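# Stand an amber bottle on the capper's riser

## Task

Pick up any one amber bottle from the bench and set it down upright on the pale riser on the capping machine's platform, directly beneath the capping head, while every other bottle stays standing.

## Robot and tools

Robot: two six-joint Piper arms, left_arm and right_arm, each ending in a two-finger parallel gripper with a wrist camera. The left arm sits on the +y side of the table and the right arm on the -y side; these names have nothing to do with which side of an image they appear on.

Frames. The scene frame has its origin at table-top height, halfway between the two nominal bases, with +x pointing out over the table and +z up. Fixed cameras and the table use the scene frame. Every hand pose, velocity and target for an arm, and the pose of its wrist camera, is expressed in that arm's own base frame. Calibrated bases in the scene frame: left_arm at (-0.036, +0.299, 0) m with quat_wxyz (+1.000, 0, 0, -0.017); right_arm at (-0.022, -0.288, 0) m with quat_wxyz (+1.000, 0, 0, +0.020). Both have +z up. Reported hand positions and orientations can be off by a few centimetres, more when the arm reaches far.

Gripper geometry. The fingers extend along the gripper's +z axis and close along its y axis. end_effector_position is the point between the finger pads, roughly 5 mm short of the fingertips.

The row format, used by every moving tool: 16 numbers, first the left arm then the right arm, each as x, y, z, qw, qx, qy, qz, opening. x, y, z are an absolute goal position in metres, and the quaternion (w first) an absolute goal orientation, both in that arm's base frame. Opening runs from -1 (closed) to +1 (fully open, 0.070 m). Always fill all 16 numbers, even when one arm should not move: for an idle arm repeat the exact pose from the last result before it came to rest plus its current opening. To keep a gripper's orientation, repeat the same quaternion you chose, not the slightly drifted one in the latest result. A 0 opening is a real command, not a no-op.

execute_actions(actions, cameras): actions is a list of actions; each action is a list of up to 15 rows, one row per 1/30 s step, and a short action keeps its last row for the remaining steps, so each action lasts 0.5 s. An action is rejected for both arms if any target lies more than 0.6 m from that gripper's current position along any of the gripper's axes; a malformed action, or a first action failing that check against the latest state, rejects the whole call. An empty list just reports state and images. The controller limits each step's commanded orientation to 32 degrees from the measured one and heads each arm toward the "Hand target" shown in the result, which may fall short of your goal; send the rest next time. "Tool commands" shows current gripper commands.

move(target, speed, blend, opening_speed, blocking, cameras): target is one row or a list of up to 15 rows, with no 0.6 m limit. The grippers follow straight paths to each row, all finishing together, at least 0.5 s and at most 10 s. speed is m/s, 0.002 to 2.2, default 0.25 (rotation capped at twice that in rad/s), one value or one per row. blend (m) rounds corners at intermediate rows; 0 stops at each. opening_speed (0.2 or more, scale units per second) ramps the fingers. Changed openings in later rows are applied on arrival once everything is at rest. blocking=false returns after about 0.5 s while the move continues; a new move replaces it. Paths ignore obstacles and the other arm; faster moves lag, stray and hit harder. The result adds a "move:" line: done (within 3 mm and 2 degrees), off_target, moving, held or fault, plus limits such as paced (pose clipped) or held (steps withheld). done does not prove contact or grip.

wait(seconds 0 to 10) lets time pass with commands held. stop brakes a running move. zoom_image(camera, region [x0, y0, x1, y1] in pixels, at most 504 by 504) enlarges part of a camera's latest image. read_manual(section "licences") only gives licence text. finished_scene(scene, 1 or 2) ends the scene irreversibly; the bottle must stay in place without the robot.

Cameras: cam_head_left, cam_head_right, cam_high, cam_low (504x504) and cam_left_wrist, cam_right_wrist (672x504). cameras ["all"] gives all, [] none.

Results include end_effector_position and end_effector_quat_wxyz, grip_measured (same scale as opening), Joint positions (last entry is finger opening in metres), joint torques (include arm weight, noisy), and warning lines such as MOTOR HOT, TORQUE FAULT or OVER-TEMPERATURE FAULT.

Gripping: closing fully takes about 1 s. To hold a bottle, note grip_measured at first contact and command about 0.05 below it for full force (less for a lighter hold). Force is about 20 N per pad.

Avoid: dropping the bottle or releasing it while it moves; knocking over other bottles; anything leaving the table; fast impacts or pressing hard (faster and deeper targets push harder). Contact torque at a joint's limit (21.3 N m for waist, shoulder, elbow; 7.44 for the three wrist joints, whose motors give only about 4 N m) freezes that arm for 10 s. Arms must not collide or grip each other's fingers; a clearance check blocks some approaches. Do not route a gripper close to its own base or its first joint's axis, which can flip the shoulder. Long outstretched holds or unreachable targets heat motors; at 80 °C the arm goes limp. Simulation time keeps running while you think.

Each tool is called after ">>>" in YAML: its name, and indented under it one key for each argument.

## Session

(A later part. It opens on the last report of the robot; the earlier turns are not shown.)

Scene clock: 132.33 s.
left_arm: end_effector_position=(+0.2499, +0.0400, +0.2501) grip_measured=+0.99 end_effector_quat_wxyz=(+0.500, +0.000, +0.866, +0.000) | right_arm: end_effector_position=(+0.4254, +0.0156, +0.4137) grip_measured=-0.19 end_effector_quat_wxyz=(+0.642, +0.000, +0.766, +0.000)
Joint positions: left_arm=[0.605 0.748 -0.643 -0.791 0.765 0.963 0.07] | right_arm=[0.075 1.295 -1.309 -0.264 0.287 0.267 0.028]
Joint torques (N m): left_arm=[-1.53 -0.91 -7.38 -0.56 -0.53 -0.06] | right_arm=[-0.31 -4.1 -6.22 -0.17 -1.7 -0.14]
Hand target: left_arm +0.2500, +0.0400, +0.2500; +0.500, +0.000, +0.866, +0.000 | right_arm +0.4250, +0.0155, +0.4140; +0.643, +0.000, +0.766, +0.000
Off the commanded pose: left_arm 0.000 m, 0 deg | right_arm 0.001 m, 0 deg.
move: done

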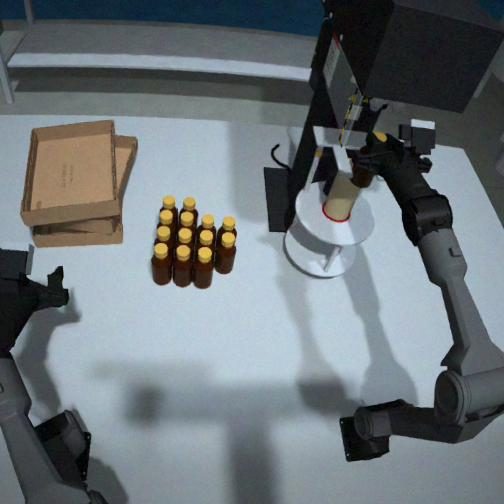

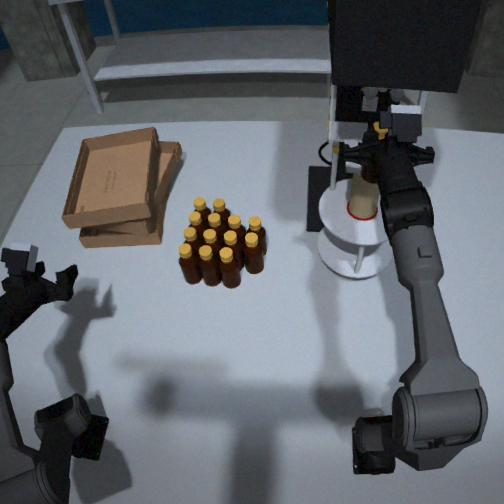

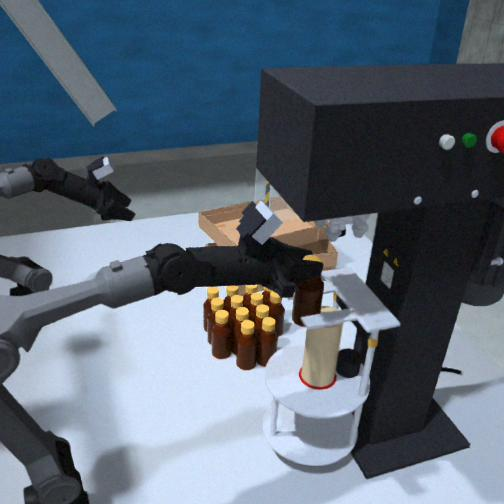

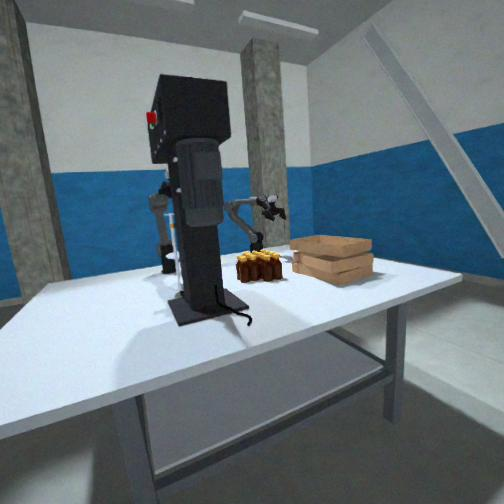

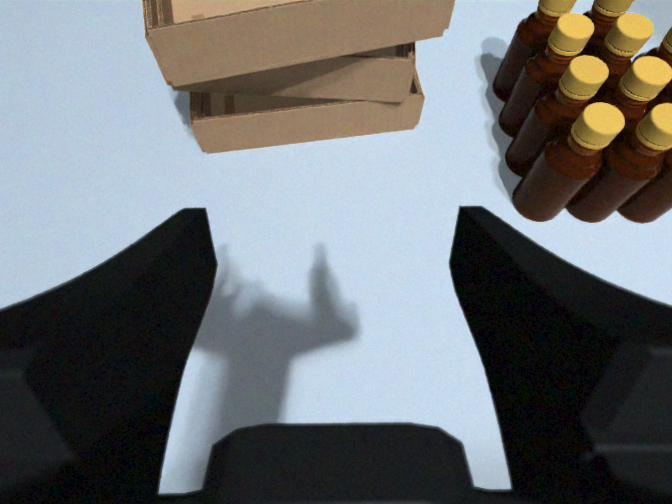

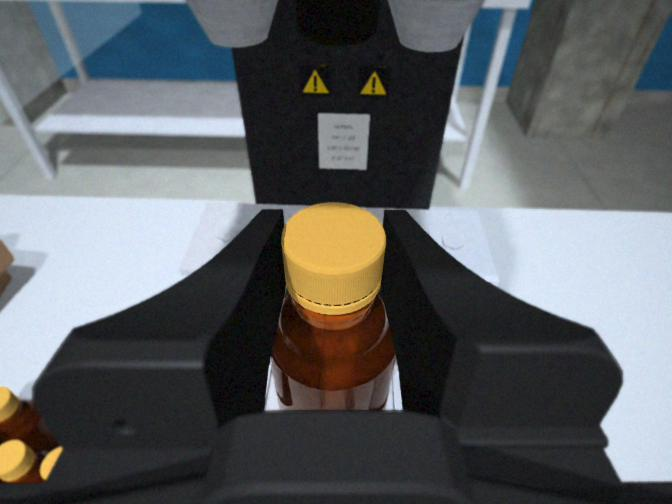

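>>> move:
  target: [0.25,0.04,0.25,0.5,0,0.866,0,1,0.464,0.0145,0.414,0.6428,0,0.766,0,-0.32]
  speed: 0.05
  cameras: ["all"]

>>> zoom_image:
  camera: "cam_high"
  region: [260, 240, 380, 360]

>>> zoom_image:
  camera: "cam_head_left"
  region: [300, 110, 400, 210]

>>> zoom_image:
  camera: "cam_head_right"
  region: [325, 110, 425, 210]

>>> zoom_image:
  camera: "cam_right_wrist"
  region: [180, 150, 500, 430]

Scene clock: 143.17 s.
left_arm: end_effector_position=(+0.2499, +0.0400, +0.2501) grip_measured=+0.99 end_effector_quat_wxyz=(+0.500, +0.000, +0.866, +0.000) | right_arm: end_effector_position=(+0.4644, +0.0147, +0.4137) grip_measured=-0.19 end_effector_quat_wxyz=(+0.643, +0.000, +0.766, +0.000)
Joint positions: left_arm=[0.605 0.748 -0.643 -0.791 0.765 0.963 0.07] | right_arm=[0.059 1.43 -1.433 -0.218 0.272 0.221 0.028]
Joint torques (N m): left_arm=[-1.43 -0.81 -7.36 -0.6 -0.56 -0.08] | right_arm=[-0.11 -5.65 -6.05 -0.21 -1.75 -0.14]
Hand target: left_arm +0.2500, +0.0400, +0.2500; +0.500, +0.000, +0.866, +0.000 | right_arm +0.4640, +0.0145, +0.4140; +0.643, +0.000, +0.766, +0.000
Off the commanded pose: left_arm 0.000 m, 0 deg | right_arm 0.001 m, 0 deg.
move: done

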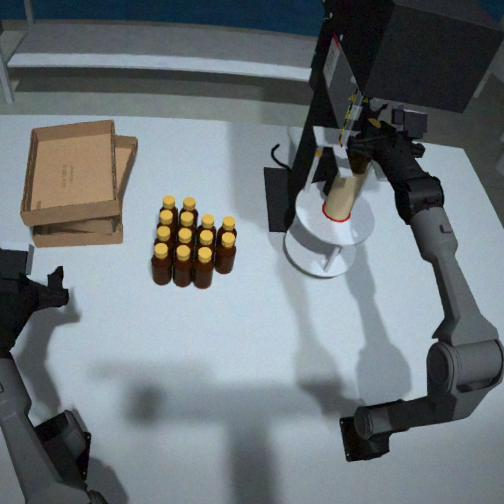

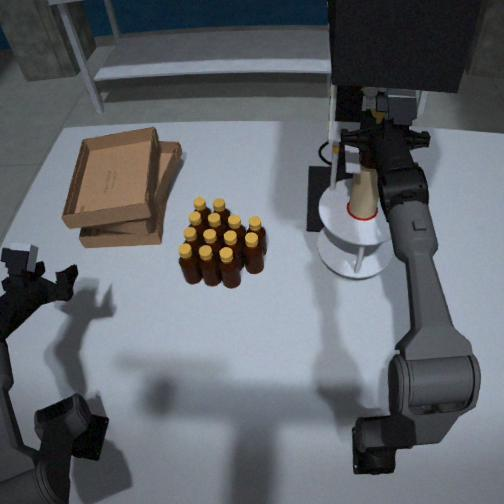

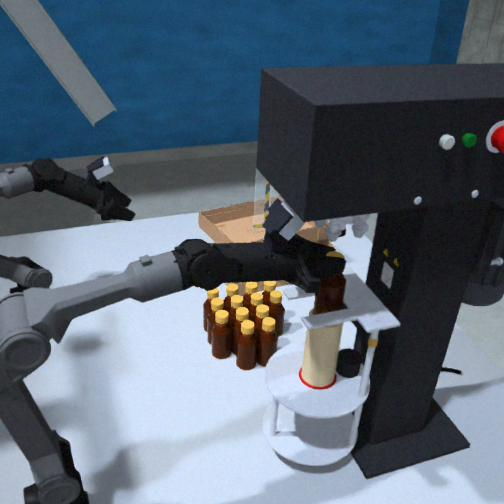

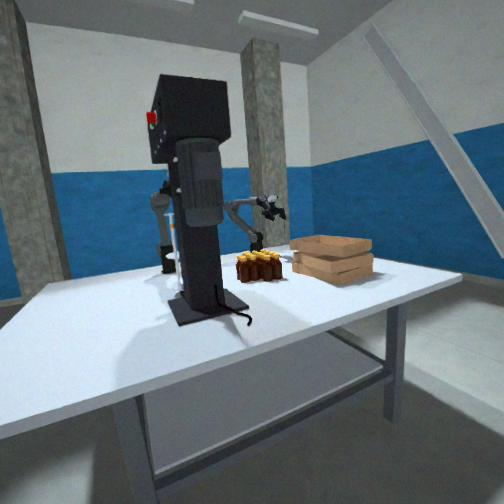

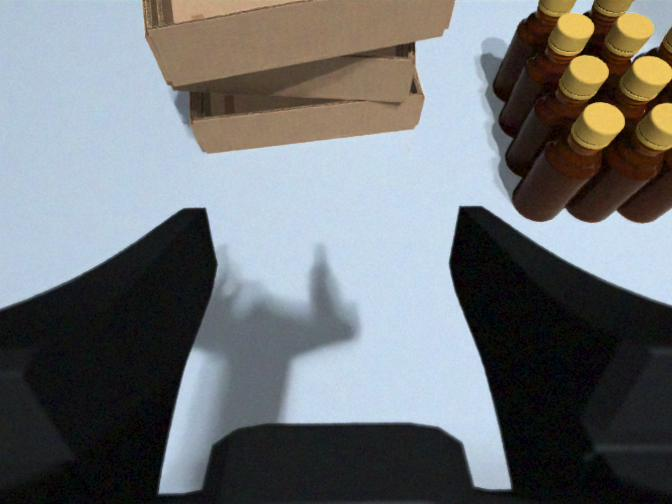

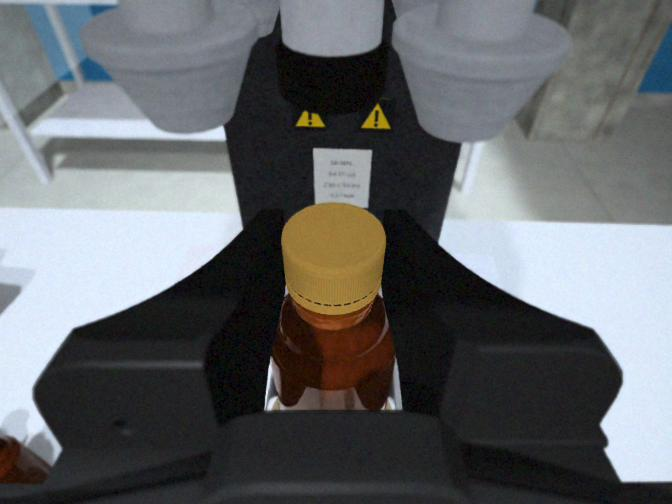

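Scaled by 4.200.

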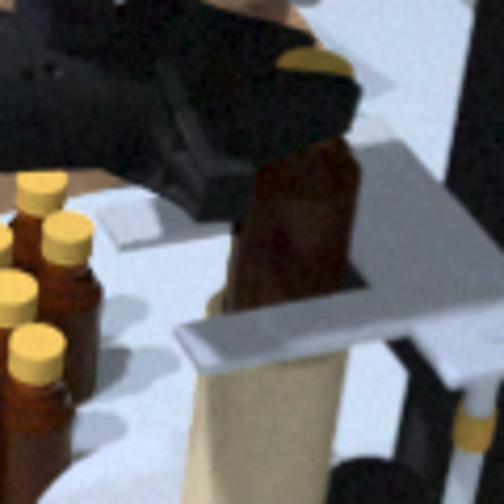

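Scaled by 5.040.

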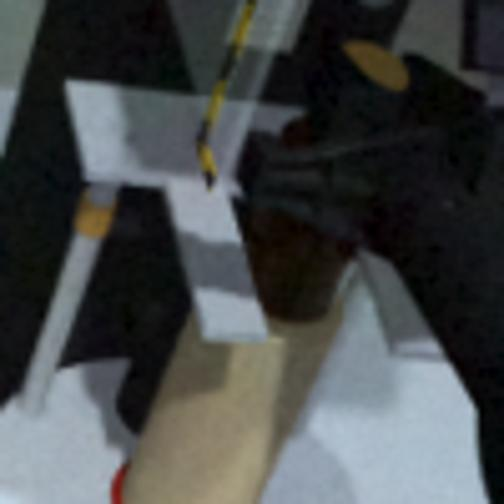

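Scaled by 5.040.

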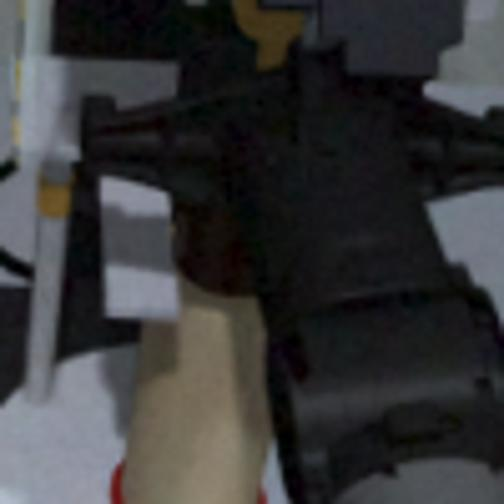

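Scaled by 1.575.

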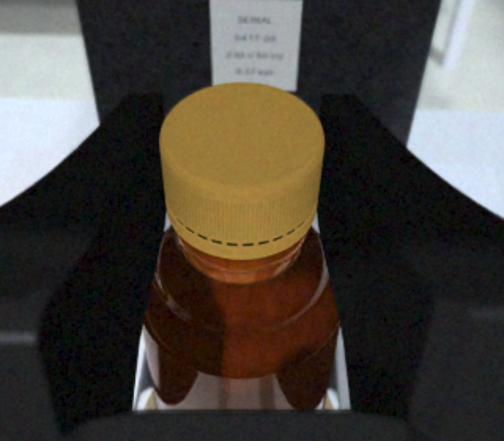

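>>> move:
  target:
    - [0.25,0.04,0.25,0.5,0,0.866,0,1,0.459,0.0152,0.414,0.6428,0,0.766,0,-0.32]
    - [0.25,0.04,0.25,0.5,0,0.866,0,1,0.459,0.0152,0.410,0.6428,0,0.766,0,-0.32]
  speed: [0.03,0.015]
  cameras: ["all"]

>>> zoom_image:
  camera: "cam_high"
  region: [280, 270, 380, 370]

>>> zoom_image:
  camera: "cam_head_left"
  region: [310, 130, 390, 210]

>>> zoom_image:
  camera: "cam_right_wrist"
  region: [230, 250, 440, 430]

Scene clock: 180.97 s.
left_arm: end_effector_position=(+0.2499, +0.0400, +0.2501) grip_measured=+0.99 end_effector_quat_wxyz=(+0.500, +0.000, +0.866, +0.000) | right_arm: end_effector_position=(+0.4592, +0.0150, +0.4104) grip_measured=-0.19 end_effector_quat_wxyz=(+0.643, +0.000, +0.766, +0.000)
Joint positions: left_arm=[0.605 0.748 -0.643 -0.791 0.765 0.963 0.07] | right_arm=[0.063 1.41 -1.397 -0.247 0.256 0.25 0.028]
Joint torques (N m): left_arm=[-1.51 -0.78 -7.32 -0.6 -0.57 -0.06] | right_arm=[1.54 -4.88 -4.95 -0.06 -1.31 0.02]
Hand target: left_arm +0.2500, +0.0400, +0.2500; +0.500, +0.000, +0.866, +0.000 | right_arm +0.4590, +0.0152, +0.4100; +0.643, +0.000, +0.766, +0.000
Off the commanded pose: left_arm 0.000 m, 0 deg | right_arm 0.000 m, 0 deg.
move: done

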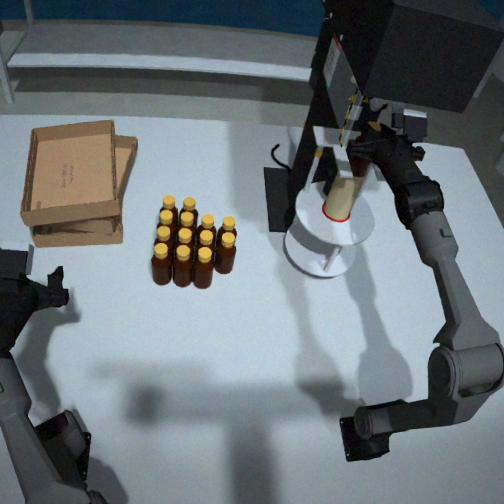

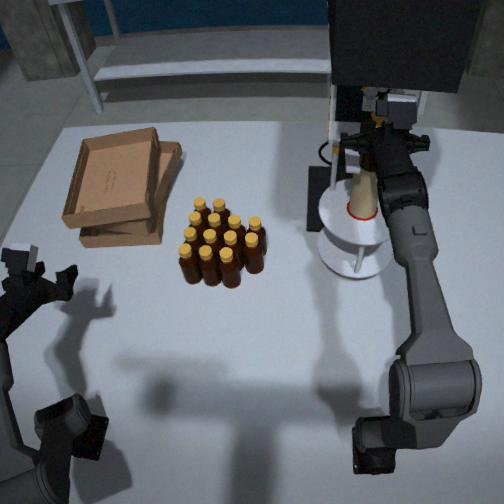

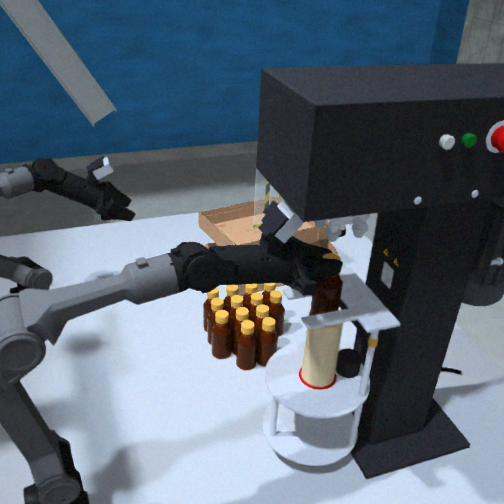

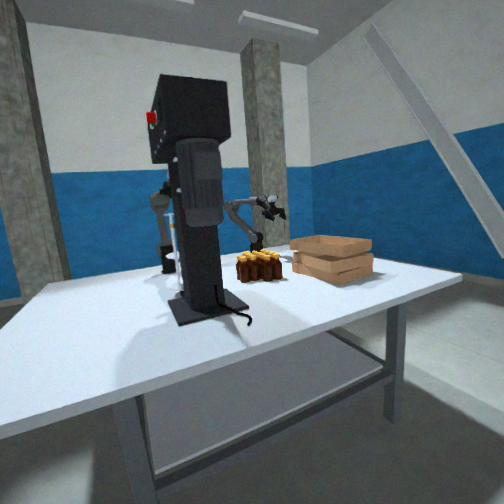

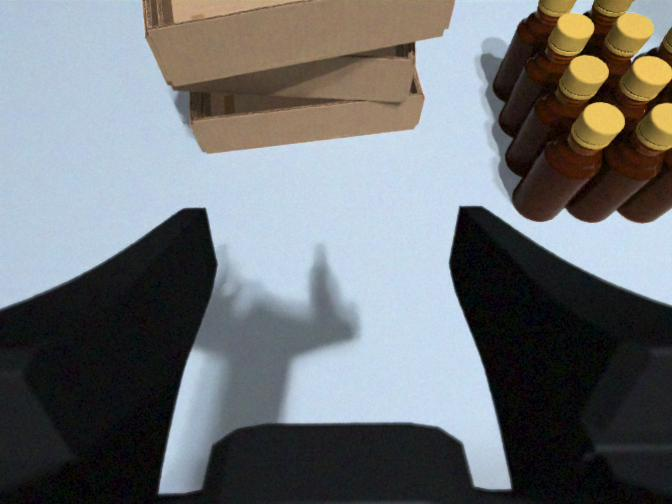

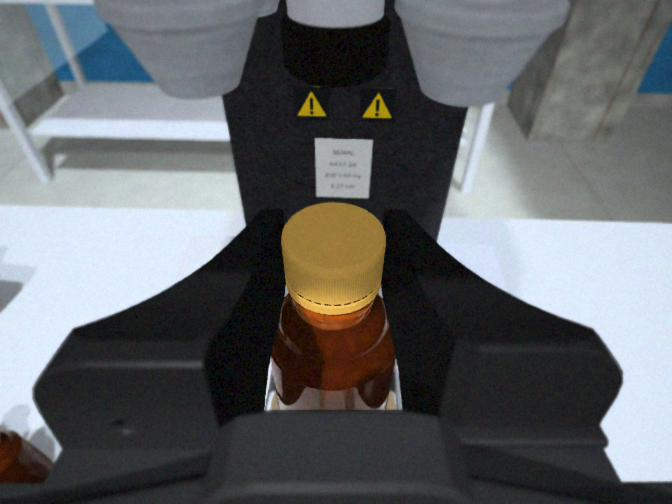

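Scaled by 5.040.

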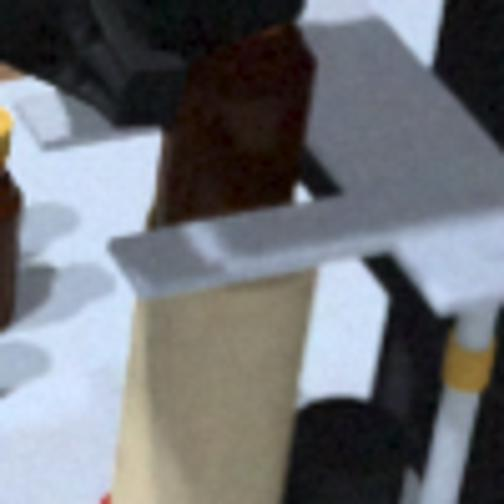

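Scaled by 6.300.

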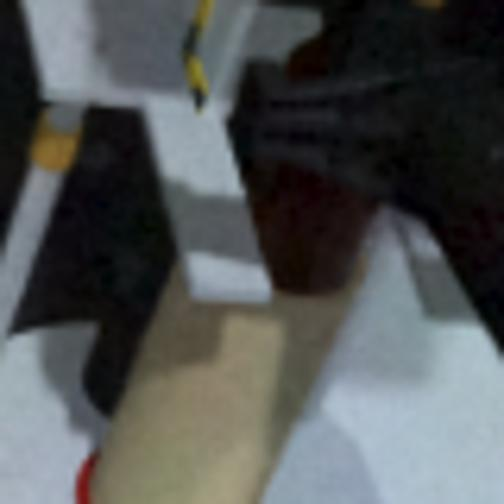

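Scaled by 2.400.

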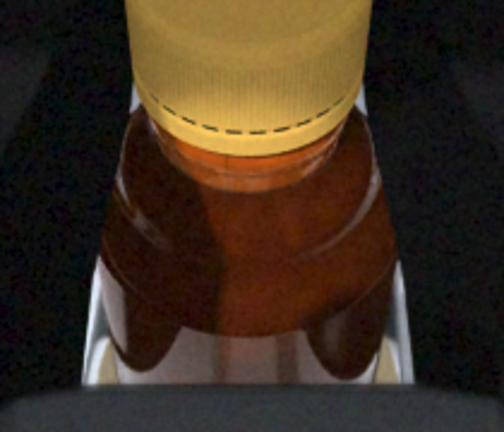

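>>> move:
  target: [0.25,0.04,0.25,0.5,0,0.866,0,1,0.459,0.0152,0.4085,0.6428,0,0.766,0,-0.32]
  speed: 0.008

Scene clock: 187.73 s.
left_arm: end_effector_position=(+0.2499, +0.0400, +0.2501) grip_measured=+0.99 end_effector_quat_wxyz=(+0.500, +0.000, +0.866, +0.000) | right_arm: end_effector_position=(+0.4589, +0.0150, +0.4099) grip_measured=-0.19 end_effector_quat_wxyz=(+0.644, +0.000, +0.765, +0.000)
Joint positions: left_arm=[0.605 0.748 -0.643 -0.791 0.765 0.963 0.07] | right_arm=[0.063 1.408 -1.391 -0.253 0.249 0.256 0.028]
Joint torques (N m): left_arm=[-1.34 -0.88 -7.05 -0.59 -0.6 -0.1] | right_arm=[0.52 -0.68 0.76 0.18 1.6 0.12]
Hand target: left_arm +0.2500, +0.0400, +0.2500; +0.500, +0.000, +0.866, +0.000 | right_arm +0.4590, +0.0152, +0.4085; +0.643, +0.000, +0.766, +0.000
Off the commanded pose: left_arm 0.000 m, 0 deg | right_arm 0.001 m, 0 deg.
move: done

>>> move:
  target:
    - [0.25,0.04,0.25,0.5,0,0.866,0,1,0.459,0.0152,0.413,0.6428,0,0.766,0,-0.32]
    - [0.25,0.04,0.25,0.5,0,0.866,0,1,0.4615,0.0152,0.413,0.6428,0,0.766,0,-0.32]
    - [0.25,0.04,0.25,0.5,0,0.866,0,1,0.4615,0.0152,0.4094,0.6428,0,0.766,0,-0.32]
  speed: [0.02,0.02,0.01]
  cameras: ["cam_high","cam_head_left","cam_right_wrist"]

>>> zoom_image:
  camera: "cam_high"
  region: [280, 270, 380, 370]

Scene clock: 196.50 s.
left_arm: end_effector_position=(+0.2499, +0.0400, +0.2501) grip_measured=+0.99 end_effector_quat_wxyz=(+0.500, +0.000, +0.866, +0.000) | right_arm: end_effector_position=(+0.4617, +0.0152, +0.4093) grip_measured=-0.19 end_effector_quat_wxyz=(+0.643, +0.000, +0.766, +0.000)
Joint positions: left_arm=[0.605 0.748 -0.643 -0.791 0.765 0.963 0.07] | right_arm=[0.063 1.418 -1.403 -0.247 0.254 0.25 0.028]
Joint torques (N m): left_arm=[-1.29 -0.82 -7.01 -0.6 -0.64 -0.1] | right_arm=[-0.22 -5.8 -5.41 -0.15 -1.67 -0.04]
Hand target: left_arm +0.2500, +0.0400, +0.2500; +0.500, +0.000, +0.866, +0.000 | right_arm +0.4615, +0.0152, +0.4094; +0.643, +0.000, +0.766, +0.000
Off the commanded pose: left_arm 0.000 m, 0 deg | right_arm 0.000 m, 0 deg.
move: done
Images, in order (width x height): cam_head_left 504x504, cam_high 504x504, cam_right_wrist 672x504.

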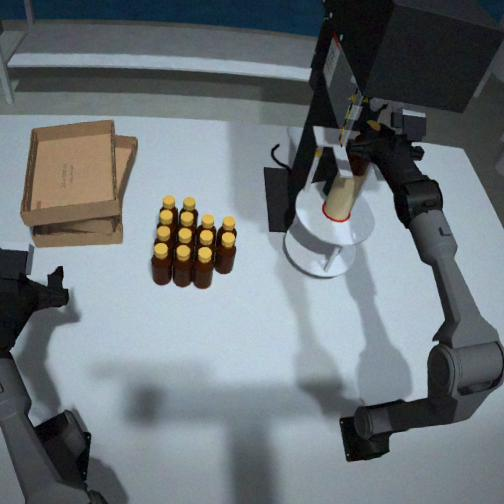

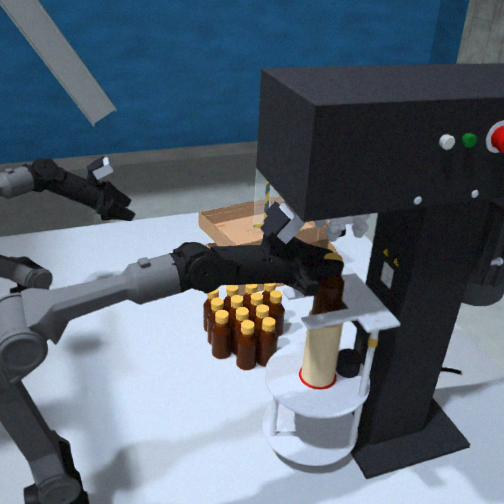

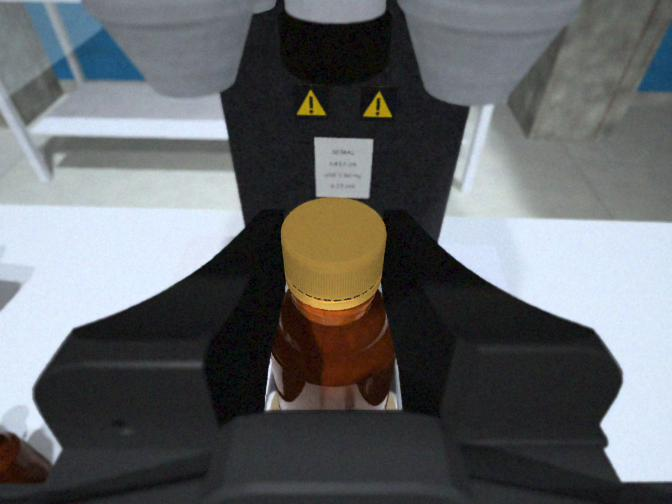

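Scaled by 5.040.

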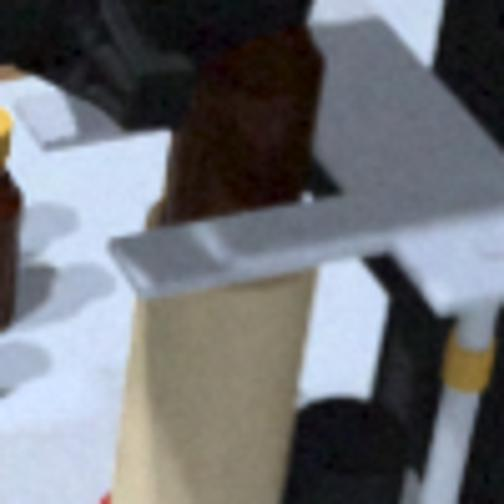

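>>> move:
  target: [0.25,0.04,0.25,0.5,0,0.866,0,1,0.4615,0.0152,0.408,0.6428,0,0.766,0,-0.32]
  speed: 0.006

Scene clock: 200.33 s.
left_arm: end_effector_position=(+0.2499, +0.0400, +0.2501) grip_measured=+0.99 end_effector_quat_wxyz=(+0.500, +0.000, +0.866, +0.000) | right_arm: end_effector_position=(+0.4614, +0.0152, +0.4087) grip_measured=-0.19 end_effector_quat_wxyz=(+0.644, +0.000, +0.765, +0.000)
Joint positions: left_arm=[0.605 0.748 -0.643 -0.791 0.765 0.963 0.07] | right_arm=[0.063 1.416 -1.397 -0.253 0.248 0.256 0.028]
Joint torques (N m): left_arm=[-1.5 -0.71 -6.99 -0.6 -0.63 -0.1] | right_arm=[0.99 -4.02 -4.77 -0.19 -1.13 -0.01]
Hand target: left_arm +0.2500, +0.0400, +0.2500; +0.500, +0.000, +0.866, +0.000 | right_arm +0.4615, +0.0152, +0.4080; +0.643, +0.000, +0.766, +0.000
Off the commanded pose: left_arm 0.000 m, 0 deg | right_arm 0.001 m, 0 deg.
move: done

Contact. Release slowly.

>>> move:
  target:
    - [0.25,0.04,0.25,0.5,0,0.866,0,1,0.4615,0.0152,0.4085,0.6428,0,0.766,0,-0.32]
    - [0.25,0.04,0.25,0.5,0,0.866,0,1,0.4615,0.0152,0.4085,0.6428,0,0.766,0,0.25]
  speed: 0.01
  opening_speed: 0.3
  cameras: ["cam_high","cam_right_wrist"]

>>> zoom_image:
  camera: "cam_high"
  region: [280, 270, 380, 370]

Scene clock: 210.90 s.
left_arm: end_effector_position=(+0.2499, +0.0400, +0.2501) grip_measured=+0.99 end_effector_quat_wxyz=(+0.500, +0.000, +0.866, +0.000) | right_arm: end_effector_position=(+0.4617, +0.0152, +0.4079) grip_measured=+0.25 end_effector_quat_wxyz=(+0.642, +0.000, +0.767, +0.000)
Joint positions: left_arm=[0.605 0.748 -0.643 -0.791 0.765 0.963 0.07] | right_arm=[0.063 1.418 -1.398 -0.25 0.252 0.255 0.044]
Joint torques (N m): left_arm=[-1.49 -0.56 -6.82 -0.6 -0.63 -0.08] | right_arm=[0.04 -4.32 -6.65 -0.24 -1.25 -0.12]
Hand target: left_arm +0.2500, +0.0400, +0.2500; +0.500, +0.000, +0.866, +0.000 | right_arm +0.4615, +0.0152, +0.4085; +0.643, +0.000, +0.766, +0.000
Off the commanded pose: left_arm 0.000 m, 0 deg | right_arm 0.001 m, 0 deg.
move: done
Images, in order (width x height): cam_high 504x504, cam_right_wrist 672x504.

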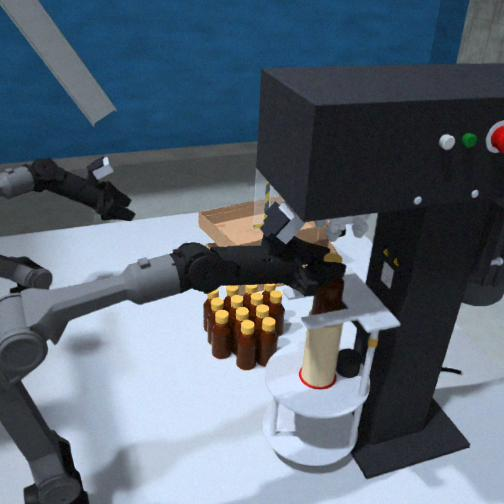

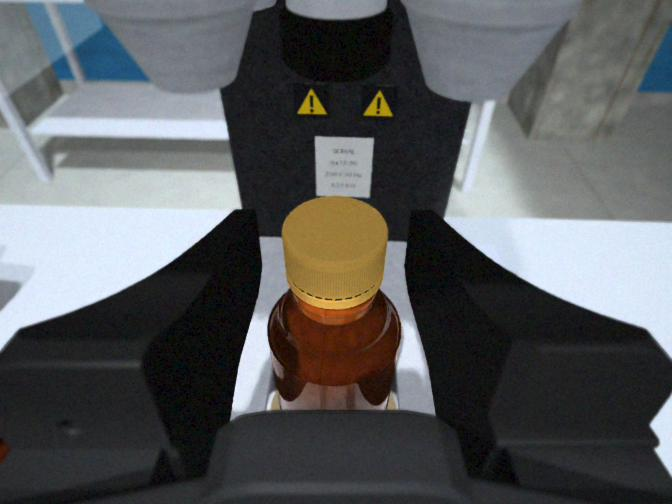

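Scaled by 5.040.

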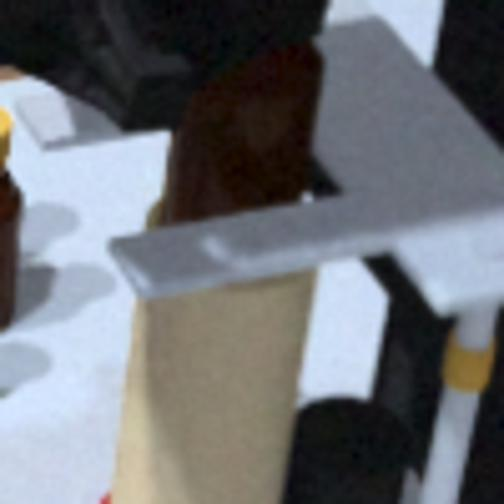

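>>> move:
  target:
    - [0.25,0.04,0.25,0.5,0,0.866,0,1,0.39,0.0155,0.409,0.6428,0,0.766,0,0.25]
    - [0.25,0.04,0.25,0.5,0,0.866,0,1,0.32,0.0155,0.40,0.6428,0,0.766,0,0.25]
  speed: [0.06,0.15]
  blend: [0.01,0]
  cameras: ["all"]

>>> zoom_image:
  camera: "cam_high"
  region: [280, 220, 400, 380]

>>> zoom_image:
  camera: "cam_right_wrist"
  region: [200, 0, 500, 400]

Scene clock: 220.80 s.
left_arm: end_effector_position=(+0.2499, +0.0400, +0.2501) grip_measured=+0.99 end_effector_quat_wxyz=(+0.500, +0.000, +0.866, +0.000) | right_arm: end_effector_position=(+0.3196, +0.0153, +0.4003) grip_measured=+0.25 end_effector_quat_wxyz=(+0.643, +0.000, +0.766, +0.000)
Joint positions: left_arm=[0.605 0.748 -0.643 -0.791 0.765 0.963 0.07] | right_arm=[0.152 0.921 -1.018 -0.405 0.388 0.404 0.044]
Joint torques (N m): left_arm=[-1.43 -0.58 -6.65 -0.57 -0.63 -0.08] | right_arm=[0.79 0.19 -5.08 -0.13 -1.2 -0.15]
Hand target: left_arm +0.2500, +0.0400, +0.2500; +0.500, +0.000, +0.866, +0.000 | right_arm +0.3200, +0.0155, +0.4000; +0.643, +0.000, +0.766, +0.000
Off the commanded pose: left_arm 0.000 m, 0 deg | right_arm 0.001 m, 0 deg.
move: done

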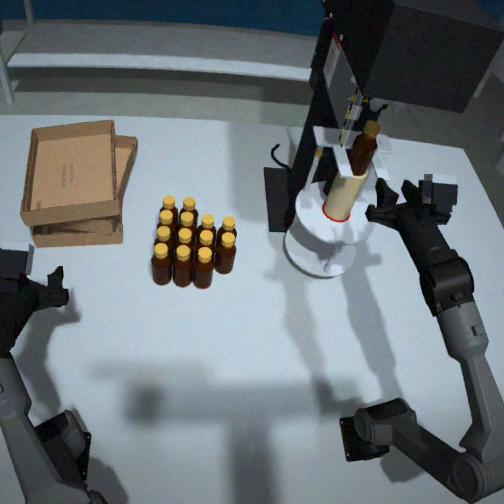

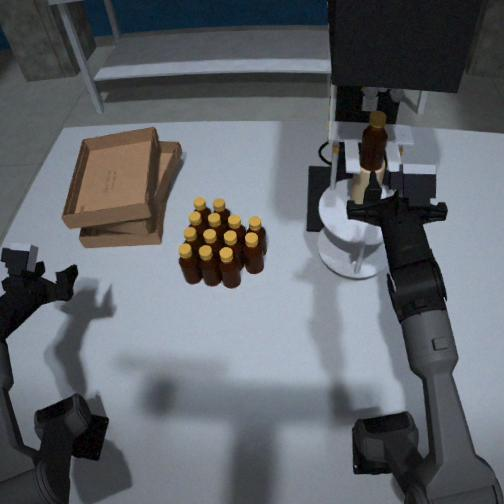

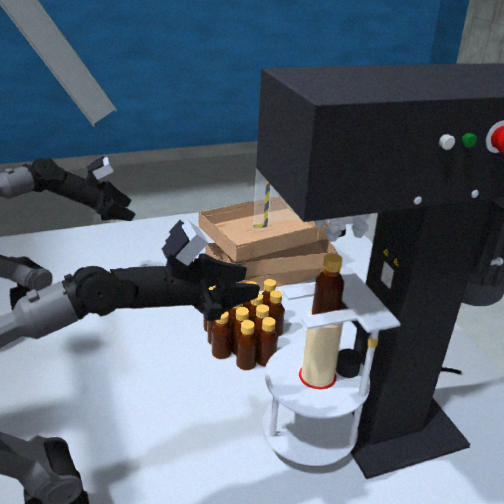

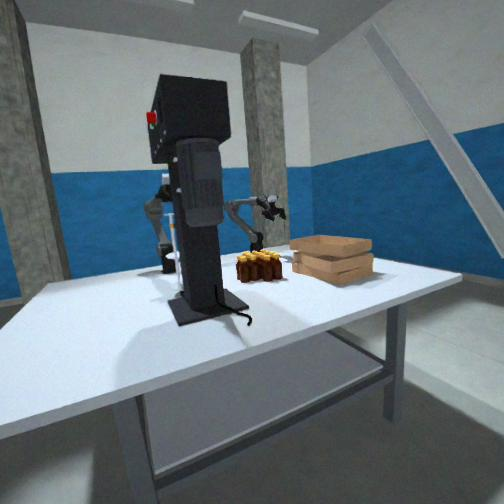

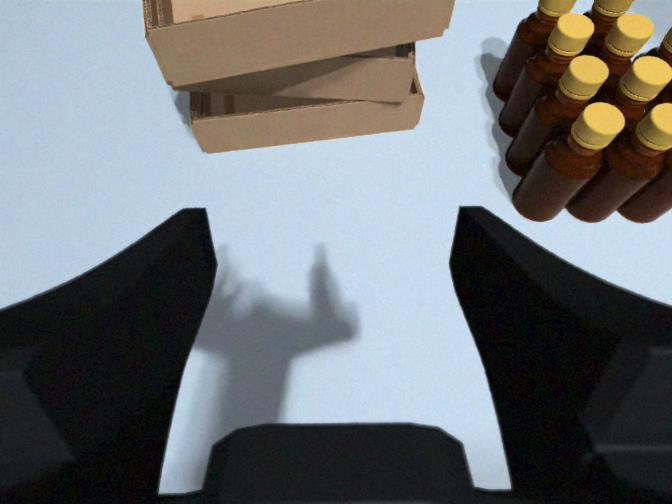

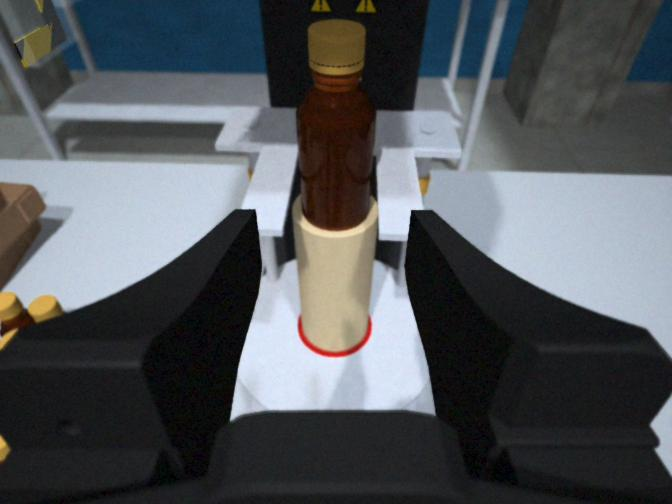

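Scaled by 3.150.

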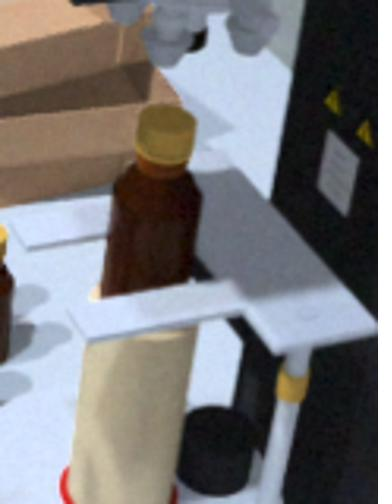

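Scaled by 1.260.

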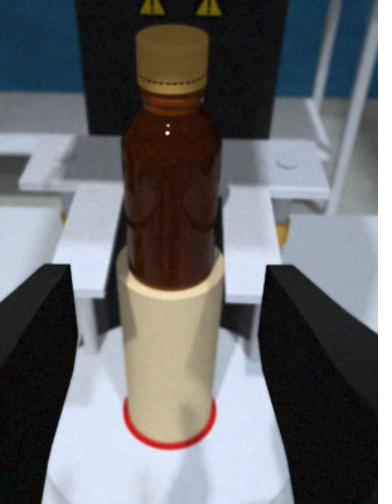

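>>> finished_scene:
  scene: 2

The scene is finished: the task was done.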